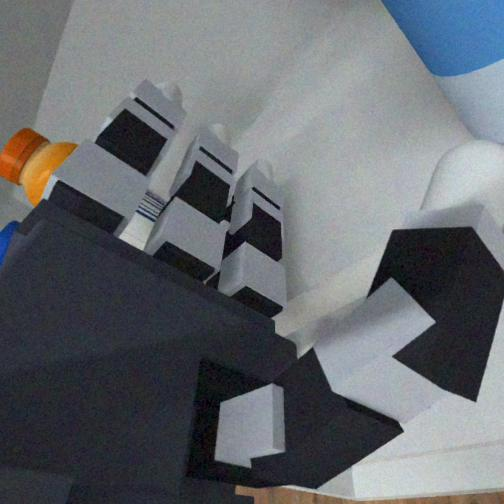

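Scene clock: 92.27 s.
move: done
base_odometry: x=+0.207 y=-1.023 heading=-1.441
base_tilt: forward=-0.1 right=+0.1
base_status: done
joint_positions: joint_1_rad=-0.009 joint_2_rad=-0.254 joint_3_rad=+3.145 joint_4_rad=-1.876 joint_5_rad=-0.003 joint_6_rad=+0.043 joint_7_rad=+1.569 hand_index_mcp=+0.741 hand_index_abd=+0.003 hand_index_pip=+0.576 hand_index_dip=+0.697 hand_middle_mcp=+0.745 hand_middle_abd=+0.006 hand_middle_pip=+0.577 hand_middle_dip=+0.698 hand_ring_mcp=+0.747 hand_ring_abd=+0.007 hand_ring_pip=+0.577 hand_ring_dip=+0.697 hand_thumb_cmc=-0.555 hand_thumb_axl=+0.681 hand_thumb_mcp=+0.018 hand_thumb_ipl=-0.202 hand_current_limit=+0.400 hand_speed=-0.750
joint_status: not commanded
hand_state: goal,goal,goal,goal,goal,goal,goal,goal,goal,goal,goal,goal,goal,goal,goal,goal
index_mcp_current_ma: -40
index_abd_current_ma: 11
index_pip_current_ma: -17
index_dip_current_ma: -11
middle_mcp_current_ma: -24
middle_abd_current_ma: 23
middle_pip_current_ma: -13
middle_dip_current_ma: -10
ring_mcp_current_ma: -11
ring_abd_current_ma: 26
ring_pip_current_ma: -11
ring_dip_current_ma: -12
thumb_cmc_current_ma: 67
thumb_axl_current_ma: 13
thumb_mcp_current_ma: -8
thumb_ipl_current_ma: -10
hand_goal_index_mcp: 0.750
hand_goal_index_abd: 0.000
hand_goal_index_pip: 0.580
hand_goal_index_dip: 0.700
hand_goal_middle_mcp: 0.750
hand_goal_middle_abd: 0.000
hand_goal_middle_pip: 0.580
hand_goal_middle_dip: 0.700
hand_goal_ring_mcp: 0.750
hand_goal_ring_abd: 0.000
hand_goal_ring_pip: 0.580
hand_goal_ring_dip: 0.700
hand_goal_thumb_cmc: -0.570
hand_goal_thumb_axl: 0.678
hand_goal_thumb_mcp: 0.020
hand_goal_thumb_ipl: -0.200
motor_effort: joint_1_rad=+0(2) joint_2_rad=-10(11) joint_3_rad=+0(2) joint_4_rad=+18(18) joint_5_rad=+1(1) joint_6_rad=+9(10) joint_7_rad=+0(0)
hand_pose: x=+0.6290 y=-0.0811 z=+1.0475 quat_wxyz=(+0.004, -0.710, +0.000, -0.704) (m; base frame)
hand_target: x=+0.6249 y=-0.0829 z=+1.0570 quat_wxyz=(+0.015, -0.692, +0.014, -0.721) (m; base frame)
hand_status: not commanded
pictures: wrist_camera
camera_calibration:
wrist_camera: T_world_to_cam=[[0.0367778, -0.65817, -0.75197, 0.748291], [-0.707156, 0.514545, -0.484947, 0.955396], [0.7061, 0.549596, -0.446506, 0.185438], [0, 0, 0, 1]] pos_world=[0.517156, -0.101007, 1.10881]

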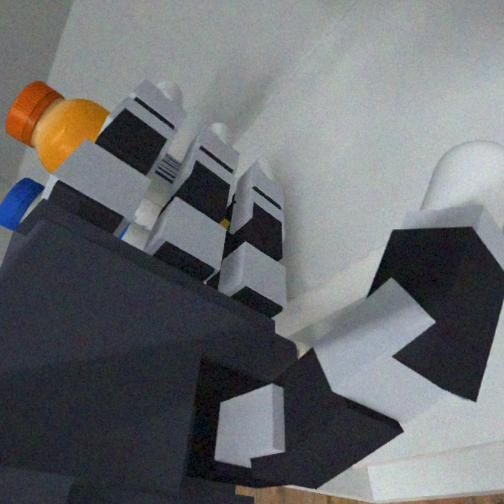

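>>> {"api": "move", "payload": {"base": {"strafe_m":-0.17}, "speeds": {"strafe_m":0.2}, "cameras": []}}

>>> {"api": "move", "payload": {"base": {"strafe_m":-0.037}, "speeds": {"strafe_m":0.06}, "cameras": ["all"]}}

Scene clock: 96.27 s.
move: done
base_odometry: x=+0.038 y=-1.045 heading=-1.440
base_tilt: forward=-0.1 right=+0.1
base_status: done
joint_positions: joint_1_rad=-0.009 joint_2_rad=-0.254 joint_3_rad=+3.142 joint_4_rad=-1.878 joint_5_rad=-0.003 joint_6_rad=+0.047 joint_7_rad=+1.569 hand_index_mcp=+0.748 hand_index_abd=+0.003 hand_index_pip=+0.577 hand_index_dip=+0.697 hand_middle_mcp=+0.748 hand_middle_abd=+0.006 hand_middle_pip=+0.577 hand_middle_dip=+0.698 hand_ring_mcp=+0.749 hand_ring_abd=+0.007 hand_ring_pip=+0.577 hand_ring_dip=+0.697 hand_thumb_cmc=-0.555 hand_thumb_axl=+0.681 hand_thumb_mcp=+0.018 hand_thumb_ipl=-0.202 hand_current_limit=+0.400 hand_speed=-0.750
joint_status: not commanded
hand_state: goal,goal,goal,goal,goal,goal,goal,goal,goal,goal,goal,goal,goal,goal,goal,goal
index_mcp_current_ma: -7
index_abd_current_ma: 11
index_pip_current_ma: -11
index_dip_current_ma: -11
middle_mcp_current_ma: -6
middle_abd_current_ma: 23
middle_pip_current_ma: -11
middle_dip_current_ma: -10
ring_mcp_current_ma: -5
ring_abd_current_ma: 26
ring_pip_current_ma: -11
ring_dip_current_ma: -12
thumb_cmc_current_ma: 67
thumb_axl_current_ma: 13
thumb_mcp_current_ma: -8
thumb_ipl_current_ma: -10
hand_goal_index_mcp: 0.750
hand_goal_index_abd: 0.000
hand_goal_index_pip: 0.580
hand_goal_index_dip: 0.700
hand_goal_middle_mcp: 0.750
hand_goal_middle_abd: 0.000
hand_goal_middle_pip: 0.580
hand_goal_middle_dip: 0.700
hand_goal_ring_mcp: 0.750
hand_goal_ring_abd: 0.000
hand_goal_ring_pip: 0.580
hand_goal_ring_dip: 0.700
hand_goal_thumb_cmc: -0.570
hand_goal_thumb_axl: 0.678
hand_goal_thumb_mcp: 0.020
hand_goal_thumb_ipl: -0.200
motor_effort: joint_1_rad=+0(2) joint_2_rad=-11(14) joint_3_rad=+0(3) joint_4_rad=+18(19) joint_5_rad=+1(2) joint_6_rad=+9(10) joint_7_rad=+0(1)
hand_pose: x=+0.6291 y=-0.0796 z=+1.0473 quat_wxyz=(+0.005, -0.709, -0.001, -0.705) (m; base frame)
hand_target: x=+0.6249 y=-0.0829 z=+1.0570 quat_wxyz=(+0.015, -0.692, +0.014, -0.721) (m; base frame)
hand_status: not commanded
pictures: none
No camera images: "cameras" was empty.

Scene clock: 97.43 s.
move: done
base_odometry: x=+0.001 y=-1.050 heading=-1.440
base_tilt: forward=-0.1 right=+0.1
base_status: done
joint_positions: joint_1_rad=-0.009 joint_2_rad=-0.254 joint_3_rad=+3.140 joint_4_rad=-1.878 joint_5_rad=-0.003 joint_6_rad=+0.047 joint_7_rad=+1.569 hand_index_mcp=+0.752 hand_index_abd=+0.003 hand_index_pip=+0.577 hand_index_dip=+0.697 hand_middle_mcp=+0.753 hand_middle_abd=+0.006 hand_middle_pip=+0.577 hand_middle_dip=+0.698 hand_ring_mcp=+0.756 hand_ring_abd=+0.007 hand_ring_pip=+0.577 hand_ring_dip=+0.697 hand_thumb_cmc=-0.555 hand_thumb_axl=+0.681 hand_thumb_mcp=+0.018 hand_thumb_ipl=-0.202 hand_current_limit=+0.400 hand_speed=-0.750
joint_status: not commanded
hand_state: goal,goal,goal,goal,goal,goal,goal,goal,goal,goal,goal,goal,goal,goal,goal,goal
index_mcp_current_ma: 10
index_abd_current_ma: 11
index_pip_current_ma: -11
index_dip_current_ma: -11
middle_mcp_current_ma: 12
middle_abd_current_ma: 23
middle_pip_current_ma: -10
middle_dip_current_ma: -10
ring_mcp_current_ma: 25
ring_abd_current_ma: 26
ring_pip_current_ma: -11
ring_dip_current_ma: -12
thumb_cmc_current_ma: 67
thumb_axl_current_ma: 13
thumb_mcp_current_ma: -8
thumb_ipl_current_ma: -10
hand_goal_index_mcp: 0.750
hand_goal_index_abd: 0.000
hand_goal_index_pip: 0.580
hand_goal_index_dip: 0.700
hand_goal_middle_mcp: 0.750
hand_goal_middle_abd: 0.000
hand_goal_middle_pip: 0.580
hand_goal_middle_dip: 0.700
hand_goal_ring_mcp: 0.750
hand_goal_ring_abd: 0.000
hand_goal_ring_pip: 0.580
hand_goal_ring_dip: 0.700
hand_goal_thumb_cmc: -0.570
hand_goal_thumb_axl: 0.678
hand_goal_thumb_mcp: 0.020
hand_goal_thumb_ipl: -0.200
motor_effort: joint_1_rad=+1(2) joint_2_rad=-10(13) joint_3_rad=+1(3) joint_4_rad=+18(19) joint_5_rad=+1(1) joint_6_rad=+9(10) joint_7_rad=+0(0)
hand_pose: x=+0.6292 y=-0.0780 z=+1.0474 quat_wxyz=(+0.005, -0.709, -0.002, -0.705) (m; base frame)
hand_target: x=+0.6249 y=-0.0829 z=+1.0570 quat_wxyz=(+0.015, -0.692, +0.014, -0.721) (m; base frame)
hand_status: not commanded
pictures: base_camera, wrist_camera
camera_calibration:
wrist_camera: T_world_to_cam=[[0.0410553, -0.658955, -0.751061, 0.746493], [-0.709067, 0.510383, -0.486552, 0.956552], [0.703945, 0.552528, -0.44629, 0.184934], [0, 0, 0, 1]] pos_world=[0.517429, -0.0984834, 1.10861]

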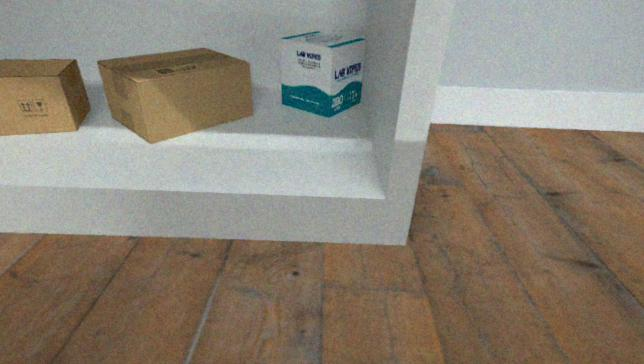

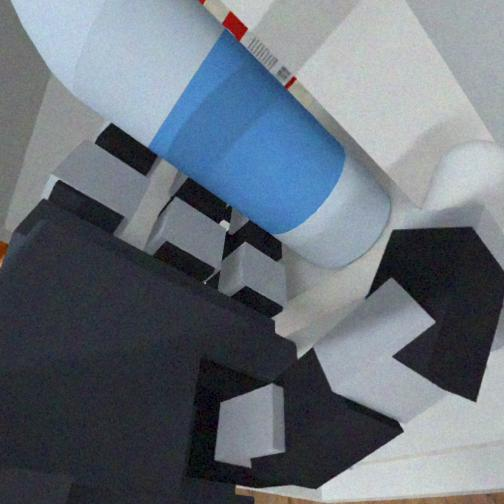

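>>> {"api": "move", "payload": {"base": {"strafe_m":0.012}, "speeds": {"strafe_m":0.1}, "cameras": []}}

>>> {"api": "move", "payload": {"base": {"translate_m":-0.3}, "speeds": {"translate_m":0.3}, "cameras": ["wrist_camera"]}}

>>> {"api": "move", "payload": {"base": {"rotate_rad":-1.55}, "joints": {"joint_2_rad":0.292,"joint_4_rad":-2.311,"joint_6_rad":1.05,"hand_thumb_mcp":0.4,"hand_thumb_ipl":0.17}, "min_time_s": 2, "cameras": ["all"]}}

Scene clock: 98.83 s.
move: done
base_odometry: x=+0.013 y=-1.048 heading=-1.440
base_tilt: forward=-0.1 right=+0.2
base_status: done
joint_positions: joint_1_rad=-0.009 joint_2_rad=-0.254 joint_3_rad=+3.140 joint_4_rad=-1.878 joint_5_rad=-0.003 joint_6_rad=+0.047 joint_7_rad=+1.569 hand_index_mcp=+0.752 hand_index_abd=+0.003 hand_index_pip=+0.577 hand_index_dip=+0.697 hand_middle_mcp=+0.752 hand_middle_abd=+0.006 hand_middle_pip=+0.577 hand_middle_dip=+0.698 hand_ring_mcp=+0.752 hand_ring_abd=+0.007 hand_ring_pip=+0.577 hand_ring_dip=+0.697 hand_thumb_cmc=-0.555 hand_thumb_axl=+0.681 hand_thumb_mcp=+0.018 hand_thumb_ipl=-0.202 hand_current_limit=+0.400 hand_speed=-0.750
joint_status: not commanded
hand_state: goal,goal,goal,goal,goal,goal,goal,goal,goal,goal,goal,goal,goal,goal,goal,goal
index_mcp_current_ma: 8
index_abd_current_ma: 11
index_pip_current_ma: -11
index_dip_current_ma: -11
middle_mcp_current_ma: 8
middle_abd_current_ma: 23
middle_pip_current_ma: -10
middle_dip_current_ma: -10
ring_mcp_current_ma: 9
ring_abd_current_ma: 26
ring_pip_current_ma: -11
ring_dip_current_ma: -12
thumb_cmc_current_ma: 67
thumb_axl_current_ma: 13
thumb_mcp_current_ma: -8
thumb_ipl_current_ma: -10
hand_goal_index_mcp: 0.750
hand_goal_index_abd: 0.000
hand_goal_index_pip: 0.580
hand_goal_index_dip: 0.700
hand_goal_middle_mcp: 0.750
hand_goal_middle_abd: 0.000
hand_goal_middle_pip: 0.580
hand_goal_middle_dip: 0.700
hand_goal_ring_mcp: 0.750
hand_goal_ring_abd: 0.000
hand_goal_ring_pip: 0.580
hand_goal_ring_dip: 0.700
hand_goal_thumb_cmc: -0.570
hand_goal_thumb_axl: 0.678
hand_goal_thumb_mcp: 0.020
hand_goal_thumb_ipl: -0.200
motor_effort: joint_1_rad=+1(2) joint_2_rad=-11(13) joint_3_rad=+0(2) joint_4_rad=+18(19) joint_5_rad=+1(1) joint_6_rad=+9(10) joint_7_rad=+0(0)
hand_pose: x=+0.6292 y=-0.0784 z=+1.0473 quat_wxyz=(+0.005, -0.709, -0.002, -0.705) (m; base frame)
hand_target: x=+0.6249 y=-0.0829 z=+1.0570 quat_wxyz=(+0.015, -0.692, +0.014, -0.721) (m; base frame)
hand_status: not commanded
pictures: none
No camera images: "cameras" was empty.

Scene clock: 100.80 s.
move: done
base_odometry: x=-0.026 y=-0.751 heading=-1.440
base_tilt: forward=-0.1 right=+0.1
base_status: done
joint_positions: joint_1_rad=-0.009 joint_2_rad=-0.255 joint_3_rad=+3.140 joint_4_rad=-1.878 joint_5_rad=-0.003 joint_6_rad=+0.047 joint_7_rad=+1.569 hand_index_mcp=+0.752 hand_index_abd=+0.003 hand_index_pip=+0.577 hand_index_dip=+0.697 hand_middle_mcp=+0.752 hand_middle_abd=+0.006 hand_middle_pip=+0.577 hand_middle_dip=+0.698 hand_ring_mcp=+0.752 hand_ring_abd=+0.007 hand_ring_pip=+0.577 hand_ring_dip=+0.697 hand_thumb_cmc=-0.555 hand_thumb_axl=+0.681 hand_thumb_mcp=+0.018 hand_thumb_ipl=-0.202 hand_current_limit=+0.400 hand_speed=-0.750
joint_status: not commanded
hand_state: goal,goal,goal,goal,goal,goal,goal,goal,goal,goal,goal,goal,goal,goal,goal,goal
index_mcp_current_ma: 7
index_abd_current_ma: 11
index_pip_current_ma: -11
index_dip_current_ma: -11
middle_mcp_current_ma: 7
middle_abd_current_ma: 23
middle_pip_current_ma: -10
middle_dip_current_ma: -10
ring_mcp_current_ma: 7
ring_abd_current_ma: 26
ring_pip_current_ma: -11
ring_dip_current_ma: -12
thumb_cmc_current_ma: 67
thumb_axl_current_ma: 13
thumb_mcp_current_ma: -8
thumb_ipl_current_ma: -10
hand_goal_index_mcp: 0.750
hand_goal_index_abd: 0.000
hand_goal_index_pip: 0.580
hand_goal_index_dip: 0.700
hand_goal_middle_mcp: 0.750
hand_goal_middle_abd: 0.000
hand_goal_middle_pip: 0.580
hand_goal_middle_dip: 0.700
hand_goal_ring_mcp: 0.750
hand_goal_ring_abd: 0.000
hand_goal_ring_pip: 0.580
hand_goal_ring_dip: 0.700
hand_goal_thumb_cmc: -0.570
hand_goal_thumb_axl: 0.678
hand_goal_thumb_mcp: 0.020
hand_goal_thumb_ipl: -0.200
motor_effort: joint_1_rad=+0(1) joint_2_rad=-11(14) joint_3_rad=+0(1) joint_4_rad=+18(18) joint_5_rad=+1(1) joint_6_rad=+9(10) joint_7_rad=+0(1)
hand_pose: x=+0.6289 y=-0.0784 z=+1.0478 quat_wxyz=(+0.005, -0.709, -0.002, -0.705) (m; base frame)
hand_target: x=+0.6249 y=-0.0829 z=+1.0570 quat_wxyz=(+0.015, -0.692, +0.014, -0.721) (m; base frame)
hand_status: not commanded
pictures: wrist_camera
camera_calibration:
wrist_camera: T_world_to_cam=[[0.0413882, -0.658871, -0.751117, 0.746371], [-0.708242, 0.510915, -0.487195, 0.956965], [0.704755, 0.552137, -0.445494, 0.184231], [0, 0, 0, 1]] pos_world=[0.517035, -0.0988865, 1.10891]

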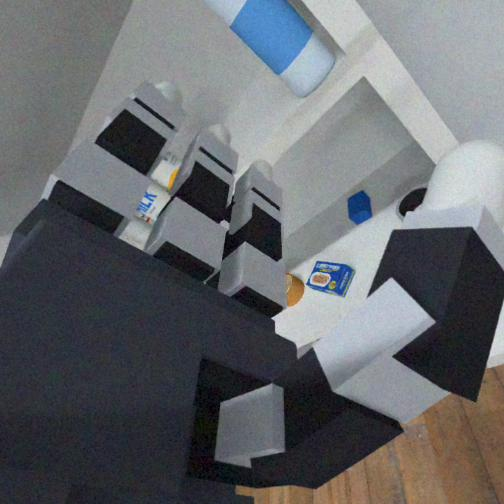

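Scene clock: 103.47 s.
move: done
base_odometry: x=-0.026 y=-0.751 heading=-2.988
base_tilt: forward=-0.2 right=+0.1
base_status: done
joint_positions: joint_1_rad=-0.005 joint_2_rad=+0.256 joint_3_rad=+3.147 joint_4_rad=-2.298 joint_5_rad=-0.003 joint_6_rad=+0.991 joint_7_rad=+1.569 hand_index_mcp=+0.750 hand_index_abd=+0.003 hand_index_pip=+0.577 hand_index_dip=+0.697 hand_middle_mcp=+0.750 hand_middle_abd=+0.006 hand_middle_pip=+0.578 hand_middle_dip=+0.698 hand_ring_mcp=+0.750 hand_ring_abd=+0.007 hand_ring_pip=+0.577 hand_ring_dip=+0.697 hand_thumb_cmc=-0.555 hand_thumb_axl=+0.679 hand_thumb_mcp=+0.398 hand_thumb_ipl=+0.168 hand_current_limit=+0.400 hand_speed=-0.750
joint_status: all done
hand_state: goal,goal,goal,goal,goal,goal,goal,goal,goal,goal,goal,goal,goal,goal,goal,goal
index_mcp_current_ma: 1
index_abd_current_ma: 11
index_pip_current_ma: -10
index_dip_current_ma: -11
middle_mcp_current_ma: 1
middle_abd_current_ma: 23
middle_pip_current_ma: -9
middle_dip_current_ma: -10
ring_mcp_current_ma: 1
ring_abd_current_ma: 26
ring_pip_current_ma: -10
ring_dip_current_ma: -12
thumb_cmc_current_ma: 67
thumb_axl_current_ma: 5
thumb_mcp_current_ma: -11
thumb_ipl_current_ma: -11
hand_goal_index_mcp: 0.750
hand_goal_index_abd: 0.000
hand_goal_index_pip: 0.580
hand_goal_index_dip: 0.700
hand_goal_middle_mcp: 0.750
hand_goal_middle_abd: 0.000
hand_goal_middle_pip: 0.580
hand_goal_middle_dip: 0.700
hand_goal_ring_mcp: 0.750
hand_goal_ring_abd: 0.000
hand_goal_ring_pip: 0.580
hand_goal_ring_dip: 0.700
hand_goal_thumb_cmc: -0.570
hand_goal_thumb_axl: 0.678
hand_goal_thumb_mcp: 0.400
hand_goal_thumb_ipl: 0.170
motor_effort: joint_1_rad=+1(3) joint_2_rad=-20(23) joint_3_rad=+0(3) joint_4_rad=+12(18) joint_5_rad=+1(2) joint_6_rad=+9(11) joint_7_rad=+0(1)
hand_pose: x=+0.7013 y=-0.0843 z=+0.8070 quat_wxyz=(+0.000, -0.704, +0.002, -0.710) (m; base frame)
hand_target: x=+0.7032 y=-0.0829 z=+0.7941 quat_wxyz=(+0.014, -0.701, +0.014, -0.713) (m; base frame)
hand_status: not commanded
pictures: base_camera, wrist_camera
camera_calibration:
wrist_camera: T_world_to_cam=[[0.0435651, -0.66113, -0.749006, 0.555238], [-0.694963, 0.518548, -0.498132, 0.894031], [0.717725, 0.542232, -0.43687, 0.0122524], [0, 0, 0, 1]] pos_world=[0.588335, -0.103157, 0.866574]

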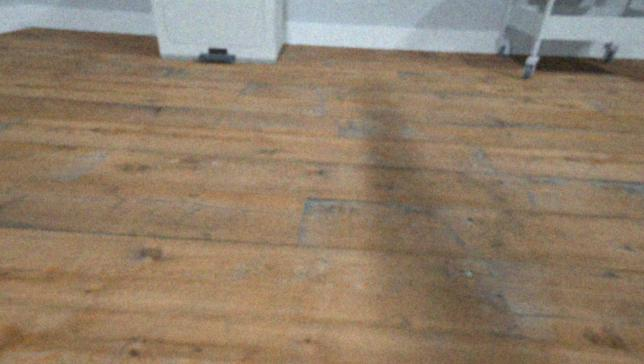

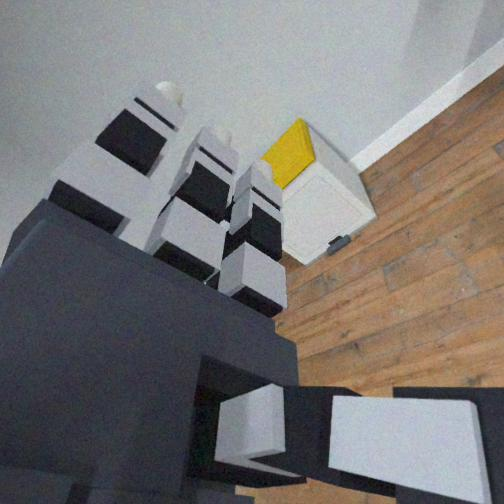

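>>> {"api": "move", "payload": {"base": {"translate_m": 0.45, "strafe_m": -0.873}, "speeds": {"translate_m": 0.3}, "cameras": ["all"]}}

Scene clock: 108.63 s.
move: done
base_odometry: x=-0.604 y=+0.043 heading=-2.990
base_tilt: forward=-0.1 right=+0.1
base_status: done
joint_positions: joint_1_rad=-0.005 joint_2_rad=+0.256 joint_3_rad=+3.144 joint_4_rad=-2.298 joint_5_rad=-0.003 joint_6_rad=+0.995 joint_7_rad=+1.569 hand_index_mcp=+0.750 hand_index_abd=+0.003 hand_index_pip=+0.578 hand_index_dip=+0.697 hand_middle_mcp=+0.750 hand_middle_abd=+0.006 hand_middle_pip=+0.578 hand_middle_dip=+0.698 hand_ring_mcp=+0.750 hand_ring_abd=+0.007 hand_ring_pip=+0.577 hand_ring_dip=+0.697 hand_thumb_cmc=-0.555 hand_thumb_axl=+0.679 hand_thumb_mcp=+0.398 hand_thumb_ipl=+0.168 hand_current_limit=+0.400 hand_speed=-0.750
joint_status: not commanded
hand_state: goal,goal,goal,goal,goal,goal,goal,goal,goal,goal,goal,goal,goal,goal,goal,goal
index_mcp_current_ma: 1
index_abd_current_ma: 11
index_pip_current_ma: -10
index_dip_current_ma: -11
middle_mcp_current_ma: 1
middle_abd_current_ma: 23
middle_pip_current_ma: -9
middle_dip_current_ma: -10
ring_mcp_current_ma: 0
ring_abd_current_ma: 26
ring_pip_current_ma: -10
ring_dip_current_ma: -12
thumb_cmc_current_ma: 67
thumb_axl_current_ma: 4
thumb_mcp_current_ma: -9
thumb_ipl_current_ma: -10
hand_goal_index_mcp: 0.750
hand_goal_index_abd: 0.000
hand_goal_index_pip: 0.580
hand_goal_index_dip: 0.700
hand_goal_middle_mcp: 0.750
hand_goal_middle_abd: 0.000
hand_goal_middle_pip: 0.580
hand_goal_middle_dip: 0.700
hand_goal_ring_mcp: 0.750
hand_goal_ring_abd: 0.000
hand_goal_ring_pip: 0.580
hand_goal_ring_dip: 0.700
hand_goal_thumb_cmc: -0.570
hand_goal_thumb_axl: 0.678
hand_goal_thumb_mcp: 0.400
hand_goal_thumb_ipl: 0.170
motor_effort: joint_1_rad=+0(3) joint_2_rad=-20(22) joint_3_rad=+0(2) joint_4_rad=+12(12) joint_5_rad=+1(2) joint_6_rad=+9(10) joint_7_rad=+0(0)
hand_pose: x=+0.7015 y=-0.0829 z=+0.8076 quat_wxyz=(+0.001, -0.703, +0.001, -0.711) (m; base frame)
hand_target: x=+0.7032 y=-0.0829 z=+0.7941 quat_wxyz=(+0.014, -0.701, +0.014, -0.713) (m; base frame)
hand_status: not commanded
pictures: base_camera, wrist_camera
camera_calibration:
wrist_camera: T_world_to_cam=[[0.0474795, -0.660507, -0.749317, 0.5541], [-0.694786, 0.517122, -0.499856, 0.894923], [0.717647, 0.544348, -0.434358, 0.00981758], [0, 0, 0, 1]] pos_world=[0.588426, -0.102142, 0.866794]

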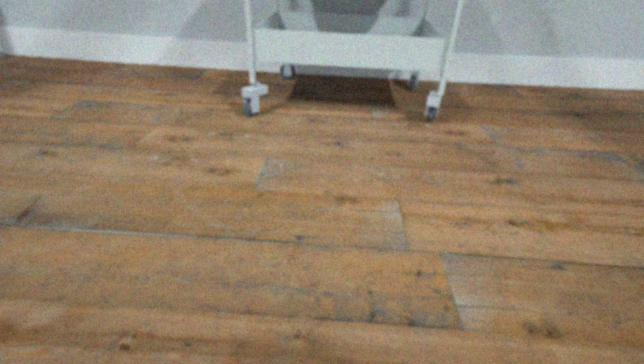

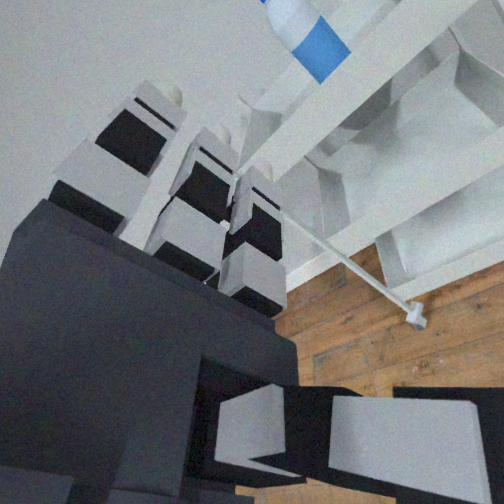

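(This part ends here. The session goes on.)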